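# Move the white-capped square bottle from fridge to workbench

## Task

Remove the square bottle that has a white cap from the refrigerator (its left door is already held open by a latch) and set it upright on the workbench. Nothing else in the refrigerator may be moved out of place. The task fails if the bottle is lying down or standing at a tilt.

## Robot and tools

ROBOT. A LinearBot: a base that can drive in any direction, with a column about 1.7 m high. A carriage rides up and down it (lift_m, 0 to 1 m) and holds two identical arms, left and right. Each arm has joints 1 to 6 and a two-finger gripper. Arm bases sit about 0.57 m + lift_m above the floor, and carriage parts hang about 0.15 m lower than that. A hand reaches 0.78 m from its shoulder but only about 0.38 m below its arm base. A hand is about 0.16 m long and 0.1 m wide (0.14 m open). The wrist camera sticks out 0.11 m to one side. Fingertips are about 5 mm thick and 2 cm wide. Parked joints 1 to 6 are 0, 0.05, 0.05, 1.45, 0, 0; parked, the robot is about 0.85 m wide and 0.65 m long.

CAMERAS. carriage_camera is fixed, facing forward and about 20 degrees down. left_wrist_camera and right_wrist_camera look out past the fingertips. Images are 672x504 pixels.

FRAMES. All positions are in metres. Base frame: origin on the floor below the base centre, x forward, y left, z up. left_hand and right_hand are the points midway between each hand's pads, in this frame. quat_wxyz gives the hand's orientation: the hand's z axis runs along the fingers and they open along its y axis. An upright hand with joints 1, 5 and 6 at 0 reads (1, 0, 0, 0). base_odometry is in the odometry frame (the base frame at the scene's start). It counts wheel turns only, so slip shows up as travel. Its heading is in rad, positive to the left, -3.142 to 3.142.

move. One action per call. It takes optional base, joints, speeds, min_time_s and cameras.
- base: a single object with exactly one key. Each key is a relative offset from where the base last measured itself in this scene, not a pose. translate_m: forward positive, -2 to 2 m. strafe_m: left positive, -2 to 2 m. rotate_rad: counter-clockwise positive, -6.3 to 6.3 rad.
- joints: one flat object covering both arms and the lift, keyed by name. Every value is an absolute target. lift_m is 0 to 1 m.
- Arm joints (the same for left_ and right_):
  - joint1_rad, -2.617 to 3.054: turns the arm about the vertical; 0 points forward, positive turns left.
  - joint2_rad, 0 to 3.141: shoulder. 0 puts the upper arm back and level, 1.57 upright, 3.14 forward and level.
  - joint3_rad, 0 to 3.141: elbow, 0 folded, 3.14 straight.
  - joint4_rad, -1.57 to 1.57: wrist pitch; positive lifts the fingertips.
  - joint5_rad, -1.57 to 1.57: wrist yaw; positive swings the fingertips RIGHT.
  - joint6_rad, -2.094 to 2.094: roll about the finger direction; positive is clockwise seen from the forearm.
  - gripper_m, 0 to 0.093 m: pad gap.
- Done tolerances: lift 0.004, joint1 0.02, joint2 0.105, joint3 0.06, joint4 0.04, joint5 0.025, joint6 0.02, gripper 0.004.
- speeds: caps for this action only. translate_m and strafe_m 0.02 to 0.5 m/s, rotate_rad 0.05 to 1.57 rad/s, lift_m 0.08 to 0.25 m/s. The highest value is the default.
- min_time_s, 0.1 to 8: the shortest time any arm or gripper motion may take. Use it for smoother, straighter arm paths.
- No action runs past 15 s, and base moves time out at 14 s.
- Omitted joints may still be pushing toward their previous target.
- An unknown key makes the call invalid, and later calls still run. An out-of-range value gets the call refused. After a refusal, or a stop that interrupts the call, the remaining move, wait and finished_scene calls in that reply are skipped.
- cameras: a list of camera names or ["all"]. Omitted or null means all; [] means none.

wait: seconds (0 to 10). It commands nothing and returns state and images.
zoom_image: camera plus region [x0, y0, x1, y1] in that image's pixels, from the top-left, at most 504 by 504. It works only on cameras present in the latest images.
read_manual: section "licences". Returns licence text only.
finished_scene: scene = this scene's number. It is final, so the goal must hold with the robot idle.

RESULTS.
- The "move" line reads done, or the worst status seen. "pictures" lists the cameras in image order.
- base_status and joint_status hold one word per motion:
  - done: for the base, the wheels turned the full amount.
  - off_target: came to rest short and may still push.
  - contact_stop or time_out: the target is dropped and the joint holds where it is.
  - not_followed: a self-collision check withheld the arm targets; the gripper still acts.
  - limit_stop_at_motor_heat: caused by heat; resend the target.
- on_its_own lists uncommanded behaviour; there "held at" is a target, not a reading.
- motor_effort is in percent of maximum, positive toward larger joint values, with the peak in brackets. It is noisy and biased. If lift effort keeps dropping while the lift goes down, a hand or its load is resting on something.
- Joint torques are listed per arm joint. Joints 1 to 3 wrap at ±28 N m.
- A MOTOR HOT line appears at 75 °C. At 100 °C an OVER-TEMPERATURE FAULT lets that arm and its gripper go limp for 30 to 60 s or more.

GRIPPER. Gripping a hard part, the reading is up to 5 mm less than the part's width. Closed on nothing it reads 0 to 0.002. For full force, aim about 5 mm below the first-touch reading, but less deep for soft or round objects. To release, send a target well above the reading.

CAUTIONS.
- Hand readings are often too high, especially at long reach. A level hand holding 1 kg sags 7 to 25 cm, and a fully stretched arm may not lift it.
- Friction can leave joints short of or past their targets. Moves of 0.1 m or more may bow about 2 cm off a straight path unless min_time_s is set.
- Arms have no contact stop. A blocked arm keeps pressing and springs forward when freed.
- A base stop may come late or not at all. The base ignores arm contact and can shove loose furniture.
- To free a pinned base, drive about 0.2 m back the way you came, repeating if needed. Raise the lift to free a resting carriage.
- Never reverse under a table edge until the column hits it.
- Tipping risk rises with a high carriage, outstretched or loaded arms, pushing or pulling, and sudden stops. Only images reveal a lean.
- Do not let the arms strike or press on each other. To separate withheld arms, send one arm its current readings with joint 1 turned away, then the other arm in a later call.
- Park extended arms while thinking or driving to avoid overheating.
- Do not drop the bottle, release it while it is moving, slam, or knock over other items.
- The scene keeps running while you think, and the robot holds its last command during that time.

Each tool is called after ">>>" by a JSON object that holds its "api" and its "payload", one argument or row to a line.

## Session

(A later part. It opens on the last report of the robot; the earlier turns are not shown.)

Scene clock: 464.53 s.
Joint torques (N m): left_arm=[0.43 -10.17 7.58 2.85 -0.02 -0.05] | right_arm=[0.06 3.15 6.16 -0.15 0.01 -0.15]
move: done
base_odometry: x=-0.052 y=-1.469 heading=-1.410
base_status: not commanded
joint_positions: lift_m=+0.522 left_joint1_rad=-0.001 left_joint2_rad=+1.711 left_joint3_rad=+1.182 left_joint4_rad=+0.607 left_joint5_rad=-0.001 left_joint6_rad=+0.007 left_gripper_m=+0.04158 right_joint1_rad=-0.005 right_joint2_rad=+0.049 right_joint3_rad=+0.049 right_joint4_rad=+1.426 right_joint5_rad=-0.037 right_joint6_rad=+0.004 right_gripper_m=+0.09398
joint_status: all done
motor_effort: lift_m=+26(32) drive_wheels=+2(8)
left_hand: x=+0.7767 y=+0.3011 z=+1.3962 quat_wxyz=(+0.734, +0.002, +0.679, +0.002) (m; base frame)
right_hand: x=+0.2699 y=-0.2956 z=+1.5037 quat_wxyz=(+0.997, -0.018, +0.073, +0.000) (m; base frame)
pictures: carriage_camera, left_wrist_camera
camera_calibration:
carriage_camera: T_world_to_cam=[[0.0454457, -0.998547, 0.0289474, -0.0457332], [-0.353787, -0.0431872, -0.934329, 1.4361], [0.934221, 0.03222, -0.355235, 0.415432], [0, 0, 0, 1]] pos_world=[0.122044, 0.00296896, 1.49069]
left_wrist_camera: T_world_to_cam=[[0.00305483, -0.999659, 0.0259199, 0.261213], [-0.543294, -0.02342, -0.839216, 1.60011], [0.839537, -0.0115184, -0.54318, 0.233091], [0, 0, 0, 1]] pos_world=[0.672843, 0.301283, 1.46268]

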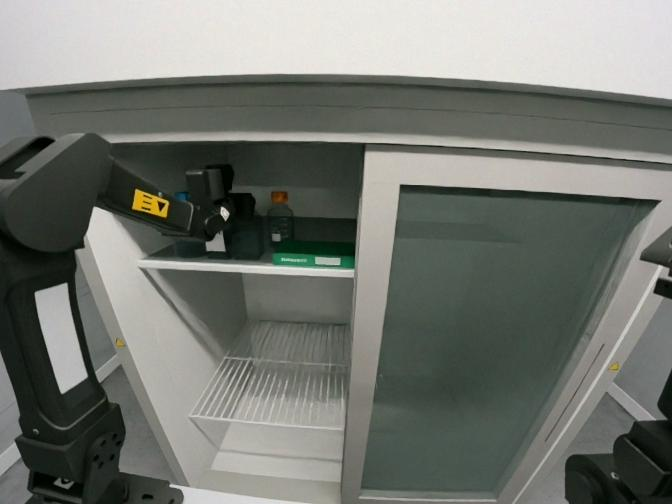

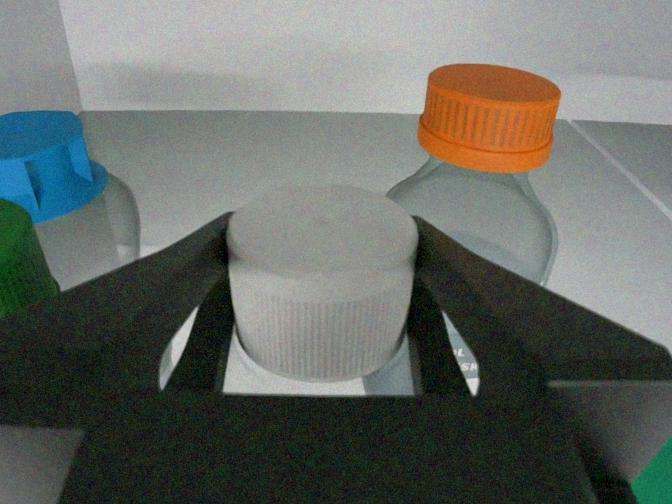

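>>> {"api": "move", "payload": {
  "joints": {"lift_m": 0.535, "left_joint4_rad": 0.72},
  "speeds": {"lift_m": 0.08},
  "min_time_s": 0.6,
  "cameras": ["left_wrist_camera", "carriage_camera"]
}}

>>> {"api": "zoom_image", "payload": {
  "camera": "carriage_camera",
  "region": [150, 110, 330, 290]
}}

Scene clock: 482.27 s.
Joint torques (N m): left_arm=[0.44 -11.02 7.53 3.51 -0.02 -0.07] | right_arm=[0.06 3.15 6.2 -0.16 0.01 -0.15]
move: off_target
base_odometry: x=-0.052 y=-1.469 heading=-1.410
base_status: not commanded
joint_positions: lift_m=+0.535 left_joint1_rad=-0.001 left_joint2_rad=+1.720 left_joint3_rad=+1.182 left_joint4_rad=+0.610 left_joint5_rad=-0.001 left_joint6_rad=+0.007 left_gripper_m=+0.04158 right_joint1_rad=-0.005 right_joint2_rad=+0.049 right_joint3_rad=+0.049 right_joint4_rad=+1.426 right_joint5_rad=-0.037 right_joint6_rad=+0.004 right_gripper_m=+0.09398
joint_status: left_joint4_rad off_target (ended at +0.609, target +0.720); the others done
motor_effort: lift_m=+26(30) drive_wheels=-4(5)
left_hand: x=+0.7785 y=+0.3011 z=+1.4052 quat_wxyz=(+0.732, +0.002, +0.681, +0.002) (m; base frame)
right_hand: x=+0.2699 y=-0.2956 z=+1.5166 quat_wxyz=(+0.997, -0.018, +0.073, +0.000) (m; base frame)
pictures: carriage_camera, left_wrist_camera
camera_calibration:
carriage_camera: T_world_to_cam=[[0.0454457, -0.998547, 0.0289474, -0.0461075], [-0.353787, -0.0431872, -0.934329, 1.44818], [0.934221, 0.03222, -0.355235, 0.420025], [0, 0, 0, 1]] pos_world=[0.122044, 0.00296896, 1.50361]
left_wrist_camera: T_world_to_cam=[[0.00321295, -0.99966, 0.0258918, 0.260888], [-0.548406, -0.0234125, -0.835885, 1.6079], [0.836206, -0.0115135, -0.548294, 0.246266], [0, 0, 0, 1]] pos_world=[0.675014, 0.30128, 1.47229]

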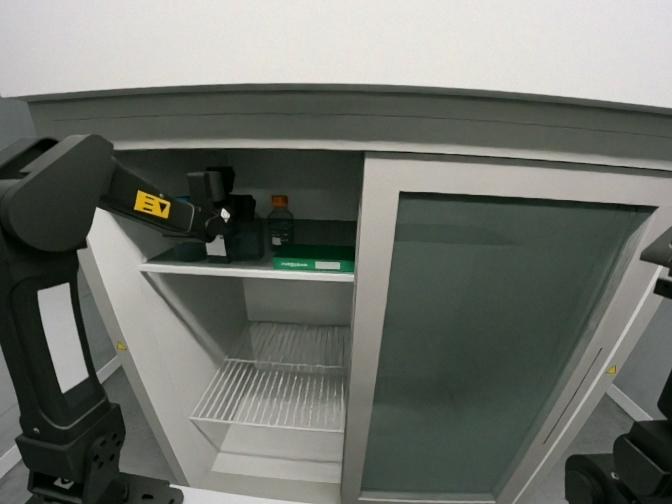

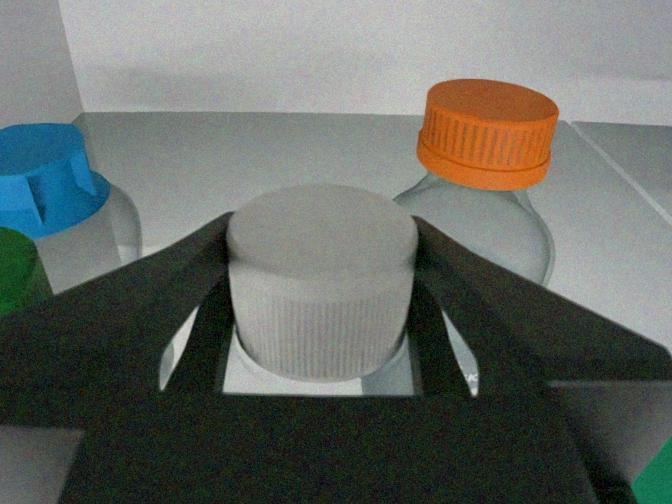

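Scaled by 2.800 from the camera's 672x504 image, which has a finer 960x720 frame.

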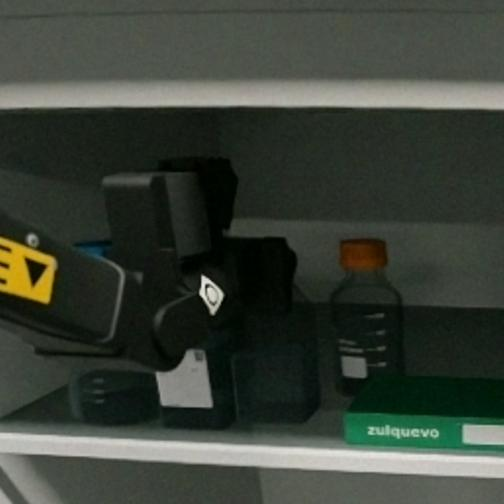

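>>> {"api": "move", "payload": {
  "joints": {"lift_m": 0.543, "left_joint4_rad": 0.77},
  "speeds": {"lift_m": 0.08},
  "min_time_s": 0.6,
  "cameras": []
}}

>>> {"api": "move", "payload": {
  "base": {"translate_m": -0.03},
  "speeds": {"translate_m": 0.06},
  "cameras": ["left_wrist_camera", "carriage_camera"]
}}

>>> {"api": "zoom_image", "payload": {
  "camera": "carriage_camera",
  "region": [150, 110, 330, 290]
}}

Scene clock: 520.30 s.
Joint torques (N m): left_arm=[0.46 -11.48 7.53 3.49 -0.02 -0.07] | right_arm=[0.06 3.12 6.2 -0.15 0.01 -0.15]
move: off_target
base_odometry: x=-0.052 y=-1.469 heading=-1.410
base_status: not commanded
joint_positions: lift_m=+0.543 left_joint1_rad=-0.001 left_joint2_rad=+1.726 left_joint3_rad=+1.182 left_joint4_rad=+0.658 left_joint5_rad=-0.001 left_joint6_rad=+0.007 left_gripper_m=+0.04158 right_joint1_rad=-0.005 right_joint2_rad=+0.049 right_joint3_rad=+0.049 right_joint4_rad=+1.426 right_joint5_rad=-0.037 right_joint6_rad=+0.004 right_gripper_m=+0.09398
joint_status: left_joint4_rad off_target (ended at +0.659, target +0.770); the others done
motor_effort: lift_m=+26(30) drive_wheels=+2(5)
left_hand: x=+0.7785 y=+0.3011 z=+1.4221 quat_wxyz=(+0.746, +0.002, +0.665, +0.002) (m; base frame)
right_hand: x=+0.2699 y=-0.2956 z=+1.5246 quat_wxyz=(+0.997, -0.018, +0.073, +0.000) (m; base frame)
pictures: none
No camera images: "cameras" was empty.

Scene clock: 521.33 s.
Joint torques (N m): left_arm=[0.43 -11.49 7.53 3.46 -0.03 -0.06] | right_arm=[0.06 3.18 6.16 -0.16 0 -0.15]
move: done
base_odometry: x=-0.057 y=-1.439 heading=-1.410
base_status: done
joint_positions: lift_m=+0.543 left_joint1_rad=-0.001 left_joint2_rad=+1.726 left_joint3_rad=+1.182 left_joint4_rad=+0.662 left_joint5_rad=-0.001 left_joint6_rad=+0.007 left_gripper_m=+0.04158 right_joint1_rad=-0.005 right_joint2_rad=+0.049 right_joint3_rad=+0.049 right_joint4_rad=+1.427 right_joint5_rad=-0.037 right_joint6_rad=+0.004 right_gripper_m=+0.09398
joint_status: not commanded
motor_effort: lift_m=+26(26) drive_wheels=+2(12)
left_hand: x=+0.7784 y=+0.3011 z=+1.4230 quat_wxyz=(+0.748, +0.002, +0.664, +0.002) (m; base frame)
right_hand: x=+0.2697 y=-0.2956 z=+1.5247 quat_wxyz=(+0.997, -0.018, +0.072, +0.000) (m; base frame)
pictures: carriage_camera, left_wrist_camera
camera_calibration:
carriage_camera: T_world_to_cam=[[0.0454457, -0.998547, 0.0289474, -0.0463391], [-0.353787, -0.0431872, -0.934329, 1.45565], [0.934221, 0.03222, -0.355235, 0.422867], [0, 0, 0, 1]] pos_world=[0.122044, 0.00296896, 1.51162]
left_wrist_camera: T_world_to_cam=[[0.00199336, -0.999658, 0.0260831, 0.261102], [-0.508596, -0.0234712, -0.860686, 1.62715], [0.861003, -0.0115501, -0.508468, 0.180128], [0, 0, 0, 1]] pos_world=[0.67195, 0.301284, 1.48524]

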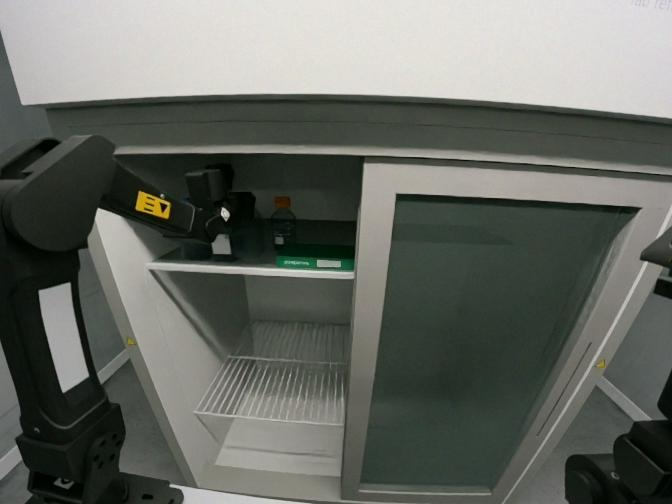

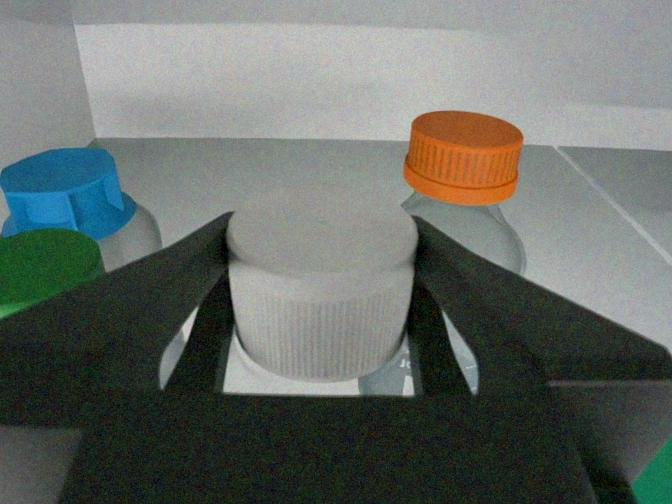

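Scaled by 2.800 from the camera's 672x504 image, which has a finer 960x720 frame.

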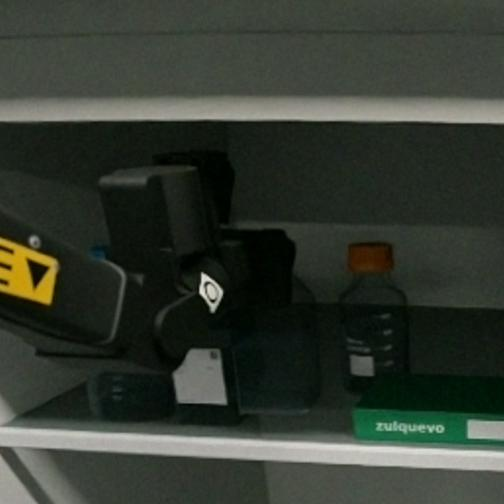

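>>> {"api": "move", "payload": {
  "joints": {"lift_m": 0.537},
  "speeds": {"lift_m": 0.08},
  "cameras": []
}}

>>> {"api": "move", "payload": {
  "base": {"translate_m": -0.12},
  "speeds": {"translate_m": 0.08},
  "cameras": ["left_wrist_camera", "carriage_camera"]
}}

>>> {"api": "zoom_image", "payload": {
  "camera": "carriage_camera",
  "region": [150, 110, 330, 290]
}}

Scene clock: 544.77 s.
Joint torques (N m): left_arm=[0.43 -11.73 7.49 3.4 -0.01 -0.07] | right_arm=[0.02 3.18 6.11 -0.16 0.01 -0.15]
move: done
base_odometry: x=-0.057 y=-1.439 heading=-1.410
base_status: not commanded
joint_positions: lift_m=+0.537 left_joint1_rad=-0.001 left_joint2_rad=+1.728 left_joint3_rad=+1.182 left_joint4_rad=+0.665 left_joint5_rad=-0.001 left_joint6_rad=+0.007 left_gripper_m=+0.04158 right_joint1_rad=-0.005 right_joint2_rad=+0.049 right_joint3_rad=+0.049 right_joint4_rad=+1.427 right_joint5_rad=-0.037 right_joint6_rad=+0.004 right_gripper_m=+0.09398
joint_status: all done
motor_effort: lift_m=+22(23) drive_wheels=+0(2)
left_hand: x=+0.7788 y=+0.3011 z=+1.4172 quat_wxyz=(+0.748, +0.002, +0.664, +0.002) (m; base frame)
right_hand: x=+0.2697 y=-0.2956 z=+1.5192 quat_wxyz=(+0.997, -0.018, +0.072, +0.000) (m; base frame)
pictures: none
No camera images: "cameras" was empty.

Scene clock: 546.87 s.
Joint torques (N m): left_arm=[0.44 -11.71 7.5 3.42 -0.02 -0.07] | right_arm=[0.1 3.17 6.22 -0.16 0 -0.16]
move: done
base_odometry: x=-0.076 y=-1.321 heading=-1.410
base_status: done
joint_positions: lift_m=+0.537 left_joint1_rad=-0.001 left_joint2_rad=+1.728 left_joint3_rad=+1.182 left_joint4_rad=+0.668 left_joint5_rad=-0.001 left_joint6_rad=+0.007 left_gripper_m=+0.04158 right_joint1_rad=-0.005 right_joint2_rad=+0.049 right_joint3_rad=+0.049 right_joint4_rad=+1.426 right_joint5_rad=-0.037 right_joint6_rad=+0.004 right_gripper_m=+0.09398
joint_status: not commanded
motor_effort: lift_m=+22(22) drive_wheels=-4(12)
left_hand: x=+0.7787 y=+0.3011 z=+1.4178 quat_wxyz=(+0.749, +0.002, +0.663, +0.002) (m; base frame)
right_hand: x=+0.2698 y=-0.2956 z=+1.5192 quat_wxyz=(+0.997, -0.018, +0.073, +0.000) (m; base frame)
pictures: carriage_camera, left_wrist_camera
camera_calibration:
carriage_camera: T_world_to_cam=[[0.0454457, -0.998547, 0.0289474, -0.0461826], [-0.353787, -0.0431872, -0.934329, 1.4506], [0.934221, 0.03222, -0.355235, 0.420947], [0, 0, 0, 1]] pos_world=[0.122044, 0.00296896, 1.50621]
left_wrist_camera: T_world_to_cam=[[0.00190379, -0.999658, 0.0260948, 0.26129], [-0.505638, -0.0234755, -0.862427, 1.62299], [0.862744, -0.0115526, -0.505509, 0.17165], [0, 0, 0, 1]] pos_world=[0.67206, 0.301284, 1.47967]

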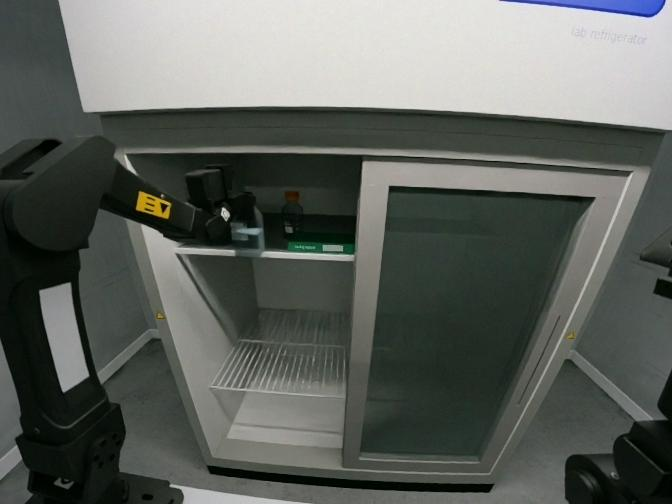

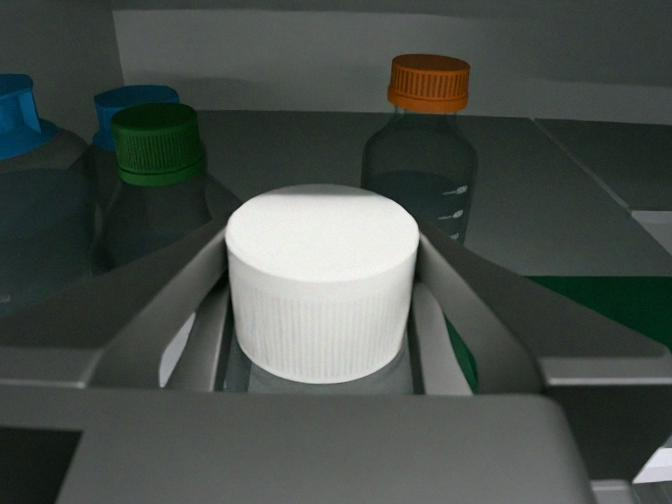

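Scaled by 2.800 from the camera's 672x504 image, which has a finer 960x720 frame.

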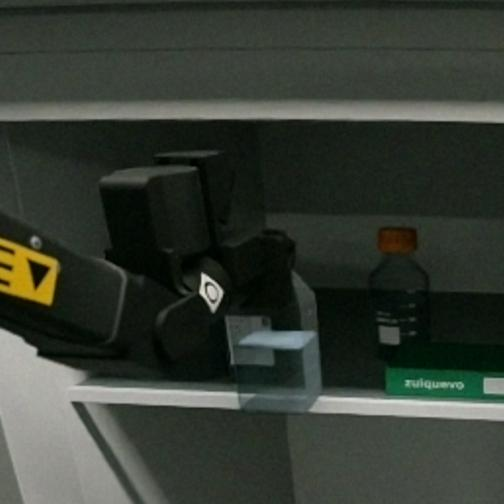

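>>> {"api": "move", "payload": {
  "base": {"translate_m": -0.7},
  "speeds": {"translate_m": 0.25},
  "cameras": ["carriage_camera"]
}}

>>> {"api": "move", "payload": {
  "base": {"rotate_rad": 3.14},
  "joints": {"lift_m": 0.22},
  "speeds": {"rotate_rad": 0.7, "lift_m": 0.1},
  "cameras": ["carriage_camera", "left_wrist_camera"]
}}

Scene clock: 609.63 s.
Joint torques (N m): left_arm=[0.46 -11.79 7.45 3.42 -0.02 -0.07] | right_arm=[0.06 3.15 6.23 -0.16 0.01 -0.15]
move: done
MOTOR HOT: joint 4 (wrist pitch) of the left arm reports 77 °C; the controller stops that arm at 100 °C. To cool a motor, set the load down, stop pushing, or move to a pose that needs little force.
base_odometry: x=-0.188 y=-0.630 heading=-1.410
base_status: done
joint_positions: lift_m=+0.537 left_joint1_rad=-0.001 left_joint2_rad=+1.728 left_joint3_rad=+1.182 left_joint4_rad=+0.668 left_joint5_rad=-0.001 left_joint6_rad=+0.007 left_gripper_m=+0.04158 right_joint1_rad=-0.005 right_joint2_rad=+0.049 right_joint3_rad=+0.049 right_joint4_rad=+1.427 right_joint5_rad=-0.037 right_joint6_rad=+0.004 right_gripper_m=+0.09398
joint_status: not commanded
motor_effort: lift_m=+22(22) drive_wheels=+2(11)
left_hand: x=+0.7787 y=+0.3011 z=+1.4178 quat_wxyz=(+0.749, +0.002, +0.663, +0.002) (m; base frame)
right_hand: x=+0.2697 y=-0.2956 z=+1.5192 quat_wxyz=(+0.997, -0.018, +0.072, +0.000) (m; base frame)
pictures: carriage_camera
camera_calibration:
carriage_camera: T_world_to_cam=[[0.0454457, -0.998547, 0.0289474, -0.0461826], [-0.353787, -0.0431872, -0.934329, 1.4506], [0.934221, 0.03222, -0.355235, 0.420947], [0, 0, 0, 1]] pos_world=[0.122044, 0.00296896, 1.50621]

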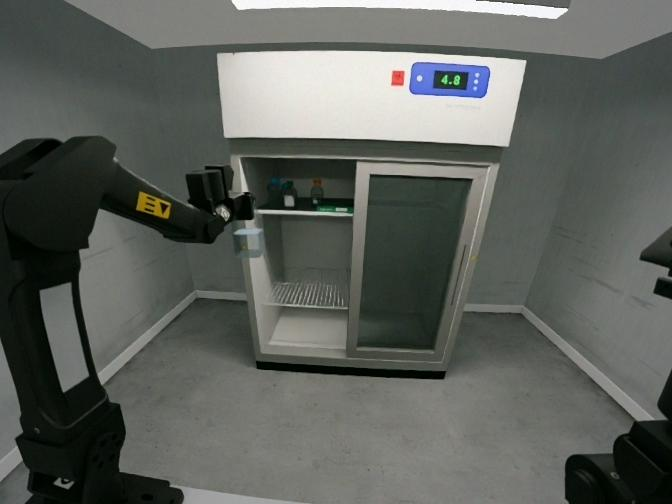

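Scene clock: 615.30 s.
Joint torques (N m): left_arm=[-0.02 -12.03 7.49 3.44 -0.02 -0.05] | right_arm=[0.06 3.17 6.16 -0.16 0.01 -0.15]
move: done
MOTOR HOT: still on. Joint 4 (wrist pitch) of the left arm reports 77 °C.
base_odometry: x=-0.188 y=-0.630 heading=+1.730
base_status: done
joint_positions: lift_m=+0.220 left_joint1_rad=+0.004 left_joint2_rad=+1.731 left_joint3_rad=+1.182 left_joint4_rad=+0.665 left_joint5_rad=-0.001 left_joint6_rad=+0.005 left_gripper_m=+0.04158 right_joint1_rad=-0.005 right_joint2_rad=+0.049 right_joint3_rad=+0.049 right_joint4_rad=+1.427 right_joint5_rad=-0.037 right_joint6_rad=+0.004 right_gripper_m=+0.09399
joint_status: all done
motor_effort: lift_m=+22(23) drive_wheels=+3(14)
left_hand: x=+0.7796 y=+0.3040 z=+1.0982 quat_wxyz=(+0.747, +0.000, +0.665, +0.004) (m; base frame)
right_hand: x=+0.2697 y=-0.2956 z=+1.2022 quat_wxyz=(+0.997, -0.018, +0.072, +0.000) (m; base frame)
pictures: carriage_camera, left_wrist_camera
camera_calibration:
carriage_camera: T_world_to_cam=[[0.0454457, -0.998547, 0.0289474, -0.0370057], [-0.353787, -0.0431872, -0.934329, 1.1544], [0.934221, 0.03222, -0.355235, 0.30833], [0, 0, 0, 1]] pos_world=[0.122044, 0.00296896, 1.18919]
left_wrist_camera: T_world_to_cam=[[0.00691136, -0.999607, 0.0271637, 0.267389], [-0.511424, -0.0268763, -0.858908, 1.34947], [0.859301, -0.00795592, -0.511408, 0.0174437], [0, 0, 0, 1]] pos_world=[0.673315, 0.303692, 1.16073]

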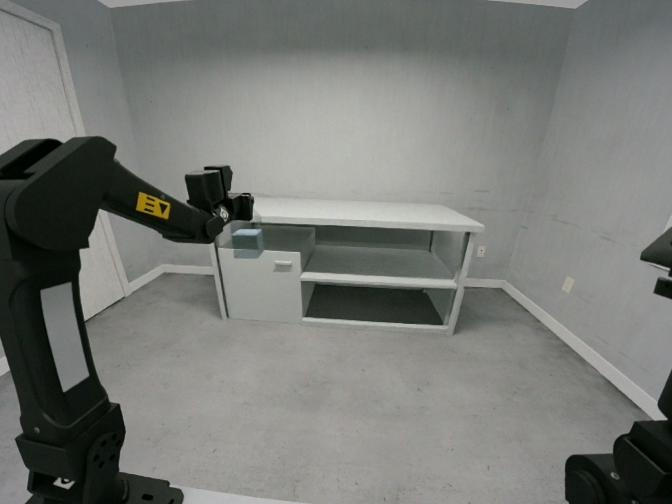

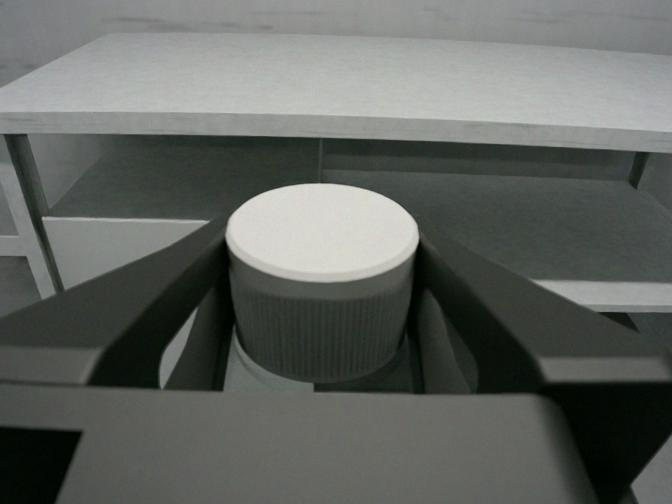

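>>> {"api": "move", "payload": {
  "base": {"translate_m": 0.75},
  "speeds": {"translate_m": 0.3},
  "cameras": ["carriage_camera", "left_wrist_camera"]
}}

>>> {"api": "zoom_image", "payload": {
  "camera": "carriage_camera",
  "region": [150, 150, 350, 300]
}}

Scene clock: 665.57 s.
Joint torques (N m): left_arm=[-0.02 -11.77 7.47 3.41 -0.02 -0.06] | right_arm=[0.09 3.21 6.17 -0.17 0.01 -0.15]
move: done
MOTOR HOT: still on. Joint 4 (wrist pitch) of the left arm reports 80 °C.
base_odometry: x=-0.307 y=+0.110 heading=+1.730
base_status: done
joint_positions: lift_m=+0.220 left_joint1_rad=+0.004 left_joint2_rad=+1.731 left_joint3_rad=+1.182 left_joint4_rad=+0.667 left_joint5_rad=-0.001 left_joint6_rad=+0.005 left_gripper_m=+0.04158 right_joint1_rad=-0.005 right_joint2_rad=+0.049 right_joint3_rad=+0.049 right_joint4_rad=+1.427 right_joint5_rad=-0.037 right_joint6_rad=+0.004 right_gripper_m=+0.09399
joint_status: not commanded
motor_effort: lift_m=+22(22) drive_wheels=-5(17)
left_hand: x=+0.7795 y=+0.3040 z=+1.0988 quat_wxyz=(+0.747, +0.000, +0.664, +0.004) (m; base frame)
right_hand: x=+0.2696 y=-0.2956 z=+1.2022 quat_wxyz=(+0.997, -0.018, +0.072, +0.000) (m; base frame)
pictures: carriage_camera, left_wrist_camera
camera_calibration:
carriage_camera: T_world_to_cam=[[0.0454457, -0.998547, 0.0289474, -0.0370057], [-0.353787, -0.0431872, -0.934329, 1.1544], [0.934221, 0.03222, -0.355235, 0.30833], [0, 0, 0, 1]] pos_world=[0.122044, 0.00296896, 1.18919]
left_wrist_camera: T_world_to_cam=[[0.00683882, -0.999607, 0.0271717, 0.26742], [-0.509128, -0.0268674, -0.860271, 1.3497], [0.860663, -0.00795065, -0.509112, 0.0142558], [0, 0, 0, 1]] pos_world=[0.673072, 0.303691, 1.1611]

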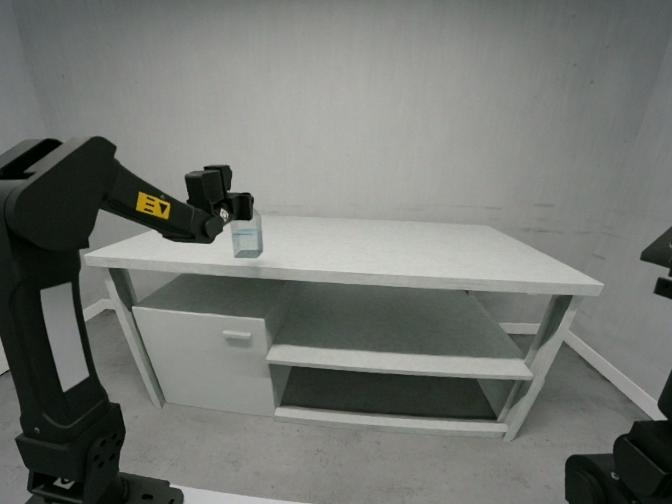

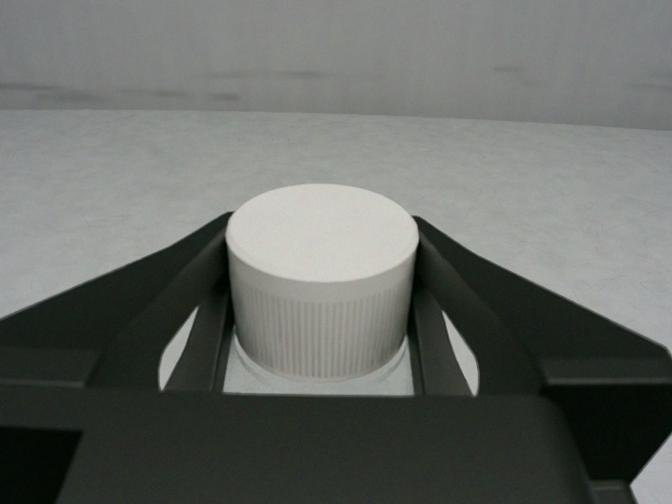

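Scaled by 2.520 from the camera's 672x504 image, which has a finer 960x720 frame.

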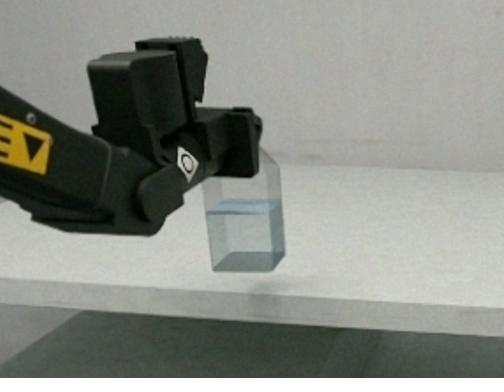

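>>> {"api": "move", "payload": {
  "base": {"translate_m": 0.24},
  "speeds": {"translate_m": 0.25},
  "cameras": []
}}

>>> {"api": "move", "payload": {
  "joints": {"lift_m": 0.175},
  "speeds": {"lift_m": 0.1},
  "cameras": ["carriage_camera"]
}}

>>> {"api": "zoom_image", "payload": {
  "camera": "carriage_camera",
  "region": [150, 150, 350, 300]
}}

Scene clock: 691.33 s.
Joint torques (N m): left_arm=[-0.03 -12.01 7.38 3.39 -0.02 -0.05] | right_arm=[0.09 3.14 6.15 -0.15 0.01 -0.15]
move: done
MOTOR HOT: still on. Joint 4 (wrist pitch) of the left arm reports 84 °C.
base_odometry: x=-0.346 y=+0.347 heading=+1.731
base_status: done
joint_positions: lift_m=+0.220 left_joint1_rad=+0.004 left_joint2_rad=+1.731 left_joint3_rad=+1.182 left_joint4_rad=+0.667 left_joint5_rad=-0.001 left_joint6_rad=+0.005 left_gripper_m=+0.04158 right_joint1_rad=-0.005 right_joint2_rad=+0.049 right_joint3_rad=+0.049 right_joint4_rad=+1.426 right_joint5_rad=-0.037 right_joint6_rad=+0.004 right_gripper_m=+0.09399
joint_status: not commanded
motor_effort: lift_m=+22(22) drive_wheels=-7(17)
left_hand: x=+0.7795 y=+0.3040 z=+1.0988 quat_wxyz=(+0.747, +0.000, +0.664, +0.004) (m; base frame)
right_hand: x=+0.2699 y=-0.2956 z=+1.2022 quat_wxyz=(+0.997, -0.018, +0.073, +0.000) (m; base frame)
pictures: none
No camera images: "cameras" was empty.

Scene clock: 692.17 s.
Joint torques (N m): left_arm=[-0.03 -12.22 7.62 3.42 -0.03 -0.06] | right_arm=[0.08 3.14 6.17 -0.15 0 -0.15]
move: done
MOTOR HOT: still on. Joint 4 (wrist pitch) of the left arm reports 84 °C.
base_odometry: x=-0.346 y=+0.347 heading=+1.731
base_status: not commanded
joint_positions: lift_m=+0.175 left_joint1_rad=+0.004 left_joint2_rad=+1.732 left_joint3_rad=+1.182 left_joint4_rad=+0.665 left_joint5_rad=-0.001 left_joint6_rad=+0.005 left_gripper_m=+0.04158 right_joint1_rad=-0.005 right_joint2_rad=+0.049 right_joint3_rad=+0.049 right_joint4_rad=+1.426 right_joint5_rad=-0.037 right_joint6_rad=+0.004 right_gripper_m=+0.09399
joint_status: all done
motor_effort: lift_m=+22(22) drive_wheels=-3(8)
left_hand: x=+0.7796 y=+0.3040 z=+1.0531 quat_wxyz=(+0.747, +0.000, +0.665, +0.004) (m; base frame)
right_hand: x=+0.2699 y=-0.2956 z=+1.1572 quat_wxyz=(+0.997, -0.018, +0.073, +0.000) (m; base frame)
pictures: carriage_camera
camera_calibration:
carriage_camera: T_world_to_cam=[[0.0454457, -0.998547, 0.0289474, -0.0357026], [-0.353787, -0.0431872, -0.934329, 1.11234], [0.934221, 0.03222, -0.355235, 0.292339], [0, 0, 0, 1]] pos_world=[0.122044, 0.00296896, 1.14417]

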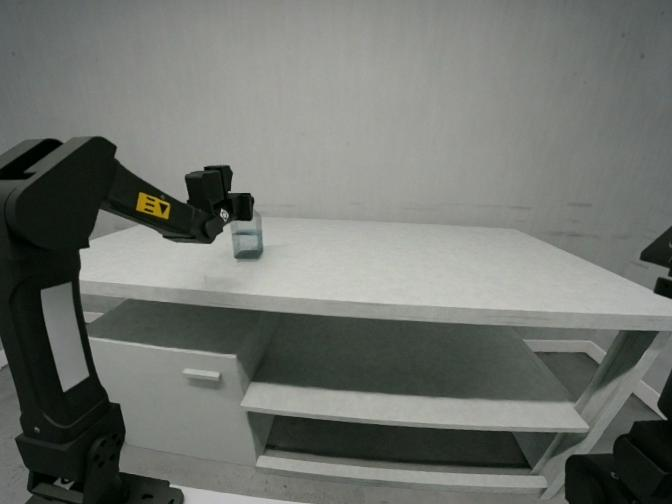

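Scaled by 2.520 from the camera's 672x504 image, which has a finer 960x720 frame.

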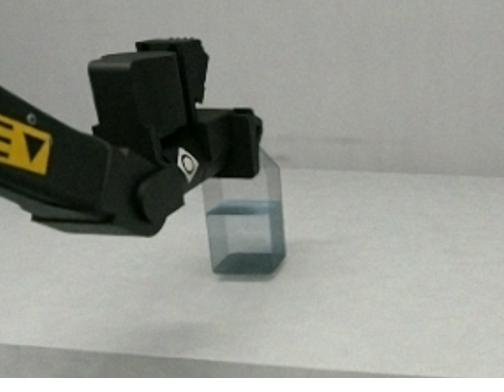

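>>> {"api": "move", "payload": {
  "joints": {"lift_m": 0.158},
  "speeds": {"lift_m": 0.08},
  "cameras": []
}}

>>> {"api": "move", "payload": {
  "joints": {"lift_m": 0.150},
  "speeds": {"lift_m": 0.08},
  "cameras": ["carriage_camera"]
}}

>>> {"api": "zoom_image", "payload": {
  "camera": "carriage_camera",
  "region": [190, 180, 310, 290]
}}

Scene clock: 702.70 s.
Joint torques (N m): left_arm=[-0.02 -12.07 7.54 3.17 -0.02 -0.05] | right_arm=[0.06 3.15 6.16 -0.16 0 -0.15]
move: done
MOTOR HOT: still on. Joint 4 (wrist pitch) of the left arm reports 84 °C.
base_odometry: x=-0.346 y=+0.347 heading=+1.731
base_status: not commanded
joint_positions: lift_m=+0.158 left_joint1_rad=+0.004 left_joint2_rad=+1.732 left_joint3_rad=+1.182 left_joint4_rad=+0.688 left_joint5_rad=-0.001 left_joint6_rad=+0.005 left_gripper_m=+0.04158 right_joint1_rad=-0.005 right_joint2_rad=+0.049 right_joint3_rad=+0.049 right_joint4_rad=+1.426 right_joint5_rad=-0.037 right_joint6_rad=+0.004 right_gripper_m=+0.09399
joint_status: all done
motor_effort: lift_m=+22(22) drive_wheels=+6(7)
left_hand: x=+0.7789 y=+0.3041 z=+1.0417 quat_wxyz=(+0.754, +0.000, +0.657, +0.004) (m; base frame)
right_hand: x=+0.2699 y=-0.2956 z=+1.1402 quat_wxyz=(+0.997, -0.018, +0.073, +0.000) (m; base frame)
pictures: none
No camera images: "cameras" was empty.

Scene clock: 703.17 s.
Joint torques (N m): left_arm=[-0.03 -11.99 7.58 2.81 -0.01 -0.06] | right_arm=[0.06 3.18 6.13 -0.16 0.01 -0.15]
move: done
MOTOR HOT: still on. Joint 4 (wrist pitch) of the left arm reports 84 °C.
base_odometry: x=-0.346 y=+0.347 heading=+1.731
base_status: not commanded
joint_positions: lift_m=+0.150 left_joint1_rad=+0.004 left_joint2_rad=+1.731 left_joint3_rad=+1.182 left_joint4_rad=+0.715 left_joint5_rad=-0.001 left_joint6_rad=+0.005 left_gripper_m=+0.04158 right_joint1_rad=-0.005 right_joint2_rad=+0.049 right_joint3_rad=+0.049 right_joint4_rad=+1.426 right_joint5_rad=-0.037 right_joint6_rad=+0.004 right_gripper_m=+0.09399
joint_status: all done
motor_effort: lift_m=+21(21) drive_wheels=+4(7)
left_hand: x=+0.7778 y=+0.3041 z=+1.0406 quat_wxyz=(+0.763, +0.000, +0.646, +0.004) (m; base frame)
right_hand: x=+0.2699 y=-0.2956 z=+1.1323 quat_wxyz=(+0.997, -0.018, +0.073, +0.000) (m; base frame)
pictures: carriage_camera
camera_calibration:
carriage_camera: T_world_to_cam=[[0.0454457, -0.998547, 0.0289474, -0.0349818], [-0.353787, -0.0431872, -0.934329, 1.08907], [0.934221, 0.03222, -0.355235, 0.283493], [0, 0, 0, 1]] pos_world=[0.122044, 0.00296896, 1.11927]

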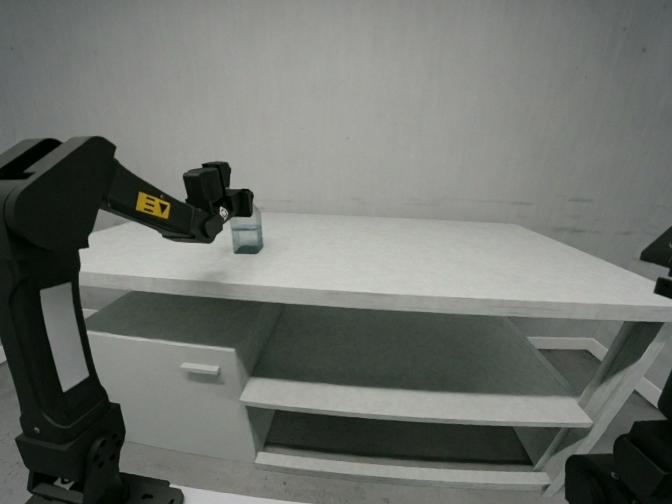

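Scaled by 4.200 from the camera's 672x504 image, which has a finer 960x720 frame.

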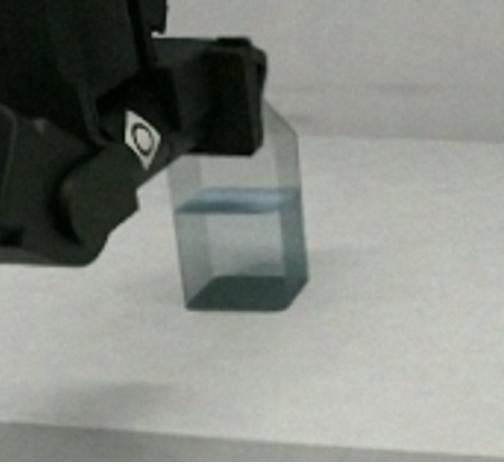

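>>> {"api": "move", "payload": {
  "joints": {"left_joint4_rad": 0.66, "lift_m": 0.149},
  "speeds": {"lift_m": 0.08},
  "min_time_s": 0.8,
  "cameras": ["carriage_camera", "left_wrist_camera"]
}}

>>> {"api": "zoom_image", "payload": {
  "camera": "carriage_camera",
  "region": [190, 180, 310, 290]
}}

Scene clock: 721.57 s.
Joint torques (N m): left_arm=[-0.01 -11.4 7.5 1.75 -0.02 -0.06] | right_arm=[0.05 3.15 6.16 -0.16 0.01 -0.15]
move: done
MOTOR HOT: still on. Joint 4 (wrist pitch) of the left arm reports 80 °C.
base_odometry: x=-0.346 y=+0.347 heading=+1.731
base_status: not commanded
joint_positions: lift_m=+0.149 left_joint1_rad=+0.004 left_joint2_rad=+1.725 left_joint3_rad=+1.182 left_joint4_rad=+0.698 left_joint5_rad=-0.001 left_joint6_rad=+0.005 left_gripper_m=+0.04158 right_joint1_rad=-0.005 right_joint2_rad=+0.049 right_joint3_rad=+0.049 right_joint4_rad=+1.426 right_joint5_rad=-0.037 right_joint6_rad=+0.004 right_gripper_m=+0.09399
joint_status: all done
motor_effort: lift_m=+21(21) drive_wheels=+5(8)
left_hand: x=+0.7771 y=+0.3041 z=+1.0387 quat_wxyz=(+0.760, +0.000, +0.650, +0.004) (m; base frame)
right_hand: x=+0.2698 y=-0.2956 z=+1.1314 quat_wxyz=(+0.997, -0.018, +0.073, +0.000) (m; base frame)
pictures: carriage_camera, left_wrist_camera
camera_calibration:
carriage_camera: T_world_to_cam=[[0.0454457, -0.998547, 0.0289474, -0.034955], [-0.353787, -0.0431872, -0.934329, 1.08821], [0.934221, 0.03222, -0.355235, 0.283164], [0, 0, 0, 1]] pos_world=[0.122044, 0.00296896, 1.11835]
left_wrist_camera: T_world_to_cam=[[0.00620834, -0.999607, 0.0273219, 0.269459], [-0.476944, -0.0269744, -0.87852, 1.29076], [0.878912, -0.00757686, -0.476924, -0.0620405], [0, 0, 0, 1]] pos_world=[0.668478, 0.303701, 1.09701]

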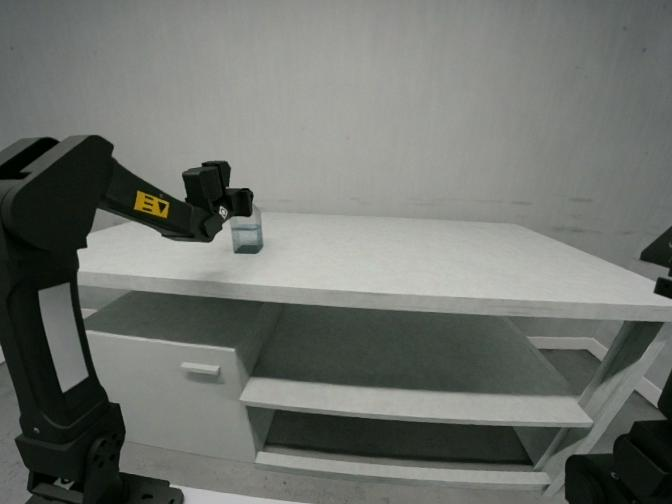

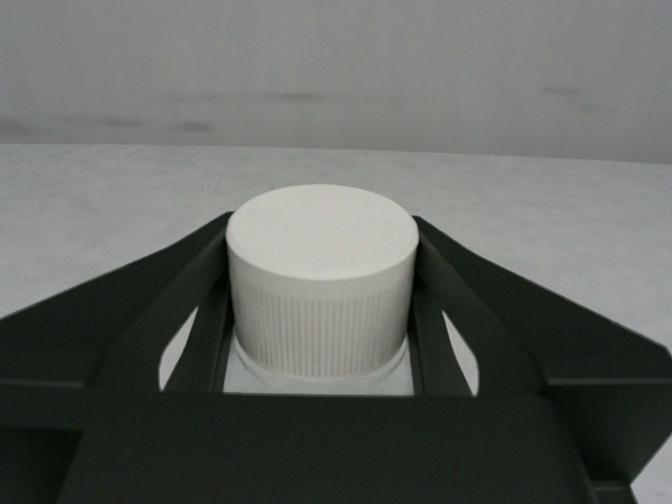

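Scaled by 4.200 from the camera's 672x504 image, which has a finer 960x720 frame.

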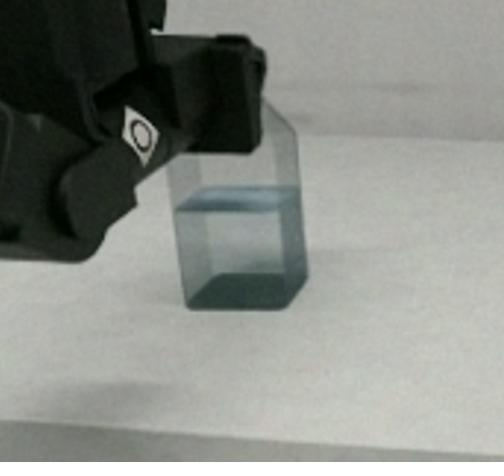

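>>> {"api": "move", "payload": {
  "joints": {"left_gripper_m": 0.075, "left_joint4_rad": 0.685},
  "min_time_s": 1.0,
  "cameras": ["carriage_camera", "left_wrist_camera"]
}}

>>> {"api": "zoom_image", "payload": {
  "camera": "carriage_camera",
  "region": [190, 180, 310, 290]
}}

Scene clock: 732.67 s.
Joint torques (N m): left_arm=[-0.03 -11.45 7.51 2.32 -0.02 -0.06] | right_arm=[0.08 3.17 6.16 -0.16 0 -0.15]
move: done
MOTOR HOT: still on. Joint 4 (wrist pitch) of the left arm reports 73 °C.
base_odometry: x=-0.346 y=+0.347 heading=+1.731
base_status: not commanded
joint_positions: lift_m=+0.149 left_joint1_rad=+0.004 left_joint2_rad=+1.725 left_joint3_rad=+1.182 left_joint4_rad=+0.676 left_joint5_rad=-0.001 left_joint6_rad=+0.005 left_gripper_m=+0.07487 right_joint1_rad=-0.005 right_joint2_rad=+0.049 right_joint3_rad=+0.049 right_joint4_rad=+1.426 right_joint5_rad=-0.037 right_joint6_rad=+0.004 right_gripper_m=+0.09399
joint_status: all done
motor_effort: lift_m=+21(21) drive_wheels=+4(7)
left_hand: x=+0.7779 y=+0.3041 z=+1.0332 quat_wxyz=(+0.752, +0.000, +0.659, +0.004) (m; base frame)
right_hand: x=+0.2698 y=-0.2956 z=+1.1314 quat_wxyz=(+0.997, -0.018, +0.073, +0.000) (m; base frame)
pictures: carriage_camera, left_wrist_camera
camera_calibration:
carriage_camera: T_world_to_cam=[[0.0454457, -0.998547, 0.0289474, -0.034955], [-0.353787, -0.0431872, -0.934329, 1.08821], [0.934221, 0.03222, -0.355235, 0.283164], [0, 0, 0, 1]] pos_world=[0.122044, 0.00296896, 1.11835]
left_wrist_camera: T_world_to_cam=[[0.00682263, -0.999605, 0.0272622, 0.26919], [-0.496594, -0.0270504, -0.867561, 1.29032], [0.867956, -0.00761922, -0.496583, -0.0365009], [0, 0, 0, 1]] pos_world=[0.670609, 0.303709, 1.09396]

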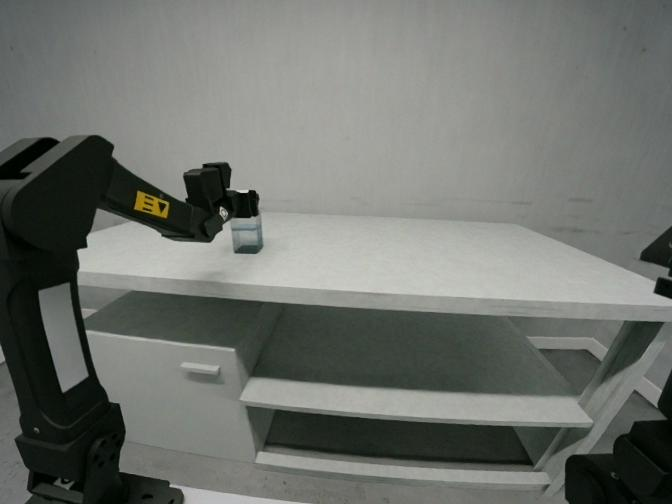

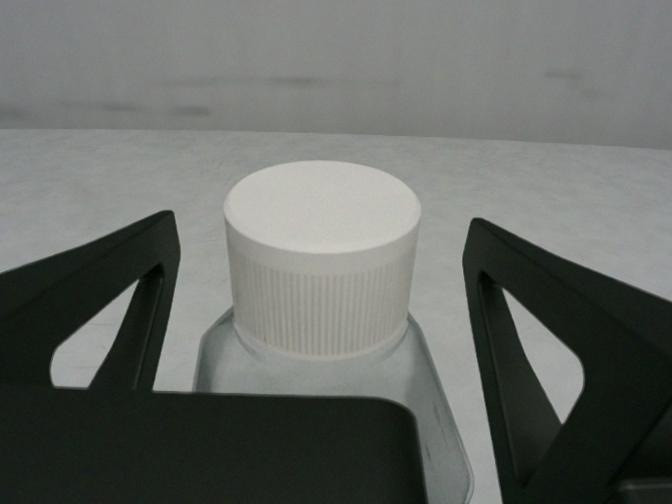

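Scaled by 4.200 from the camera's 672x504 image, which has a finer 960x720 frame.

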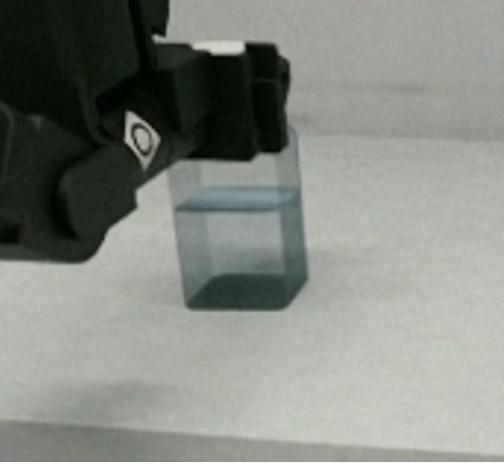

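>>> {"api": "move", "payload": {
  "joints": {"lift_m": 0.165},
  "speeds": {"lift_m": 0.08},
  "cameras": []
}}

>>> {"api": "move", "payload": {
  "base": {"translate_m": -0.2},
  "speeds": {"translate_m": 0.12},
  "cameras": ["carriage_camera", "left_wrist_camera"]
}}

Scene clock: 744.63 s.
Joint torques (N m): left_arm=[-0.02 -11.19 7.64 2.26 -0.02 -0.06] | right_arm=[0.06 3.17 6.15 -0.15 0 -0.15]
move: done
MOTOR HOT: cleared for the motors of the left arm.
base_odometry: x=-0.346 y=+0.347 heading=+1.731
base_status: not commanded
joint_positions: lift_m=+0.165 left_joint1_rad=+0.004 left_joint2_rad=+1.723 left_joint3_rad=+1.182 left_joint4_rad=+0.680 left_joint5_rad=-0.001 left_joint6_rad=+0.005 left_gripper_m=+0.07487 right_joint1_rad=-0.005 right_joint2_rad=+0.049 right_joint3_rad=+0.049 right_joint4_rad=+1.426 right_joint5_rad=-0.037 right_joint6_rad=+0.004 right_gripper_m=+0.09399
joint_status: all done
motor_effort: lift_m=+26(33) drive_wheels=+4(9)
left_hand: x=+0.7773 y=+0.3041 z=+1.0509 quat_wxyz=(+0.755, +0.000, +0.656, +0.004) (m; base frame)
right_hand: x=+0.2698 y=-0.2956 z=+1.1467 quat_wxyz=(+0.997, -0.018, +0.073, +0.000) (m; base frame)
pictures: none
No camera images: "cameras" was empty.

Scene clock: 747.07 s.
Joint torques (N m): left_arm=[-0.02 -11.23 7.56 2.25 -0.02 -0.06] | right_arm=[0.05 3.23 6.15 -0.15 0 -0.15]
move: done
base_odometry: x=-0.314 y=+0.150 heading=+1.732
base_status: done
joint_positions: lift_m=+0.165 left_joint1_rad=+0.004 left_joint2_rad=+1.723 left_joint3_rad=+1.182 left_joint4_rad=+0.680 left_joint5_rad=-0.001 left_joint6_rad=+0.005 left_gripper_m=+0.07487 right_joint1_rad=-0.005 right_joint2_rad=+0.049 right_joint3_rad=+0.049 right_joint4_rad=+1.426 right_joint5_rad=-0.037 right_joint6_rad=+0.004 right_gripper_m=+0.09399
joint_status: not commanded
motor_effort: lift_m=+26(26) drive_wheels=+6(14)
left_hand: x=+0.7773 y=+0.3041 z=+1.0509 quat_wxyz=(+0.755, +0.000, +0.656, +0.004) (m; base frame)
right_hand: x=+0.2699 y=-0.2956 z=+1.1467 quat_wxyz=(+0.997, -0.018, +0.073, +0.000) (m; base frame)
pictures: carriage_camera, left_wrist_camera
camera_calibration:
carriage_camera: T_world_to_cam=[[0.0454457, -0.998547, 0.0289474, -0.0353992], [-0.353787, -0.0431872, -0.934329, 1.10255], [0.934221, 0.03222, -0.355235, 0.288615], [0, 0, 0, 1]] pos_world=[0.122044, 0.00296896, 1.13369]
left_wrist_camera: T_world_to_cam=[[0.00663536, -0.999606, 0.0272819, 0.268836], [-0.490626, -0.0270273, -0.870951, 1.30423], [0.871345, -0.00760612, -0.490612, -0.0360766], [0, 0, 0, 1]] pos_world=[0.66954, 0.303705, 1.11089]

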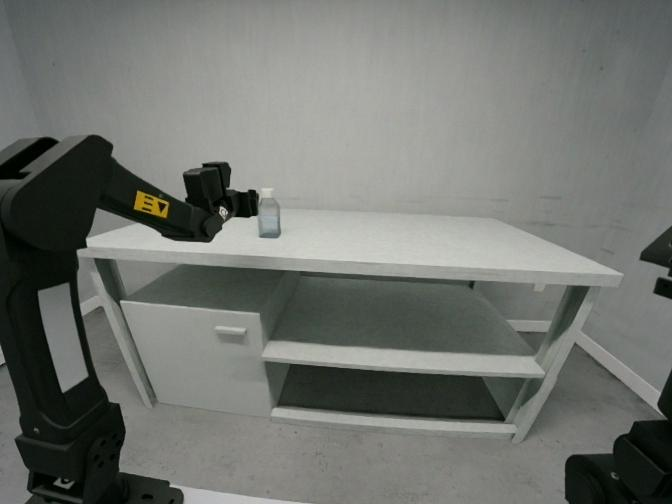

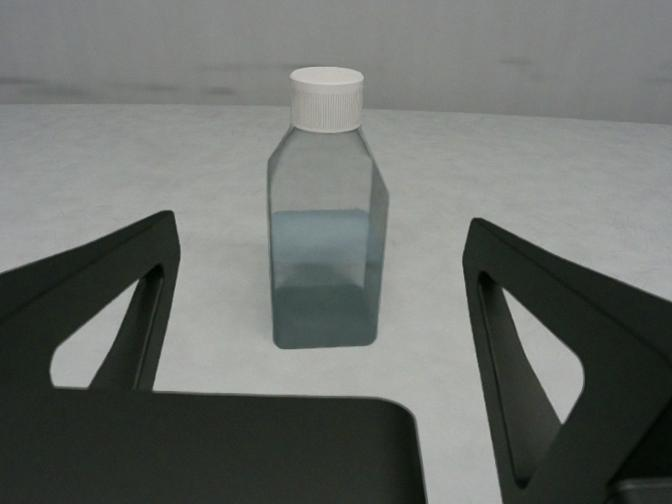

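>>> {"api": "finished_scene", "payload": {
  "scene": 1
}}

The scene is finished: the task was done.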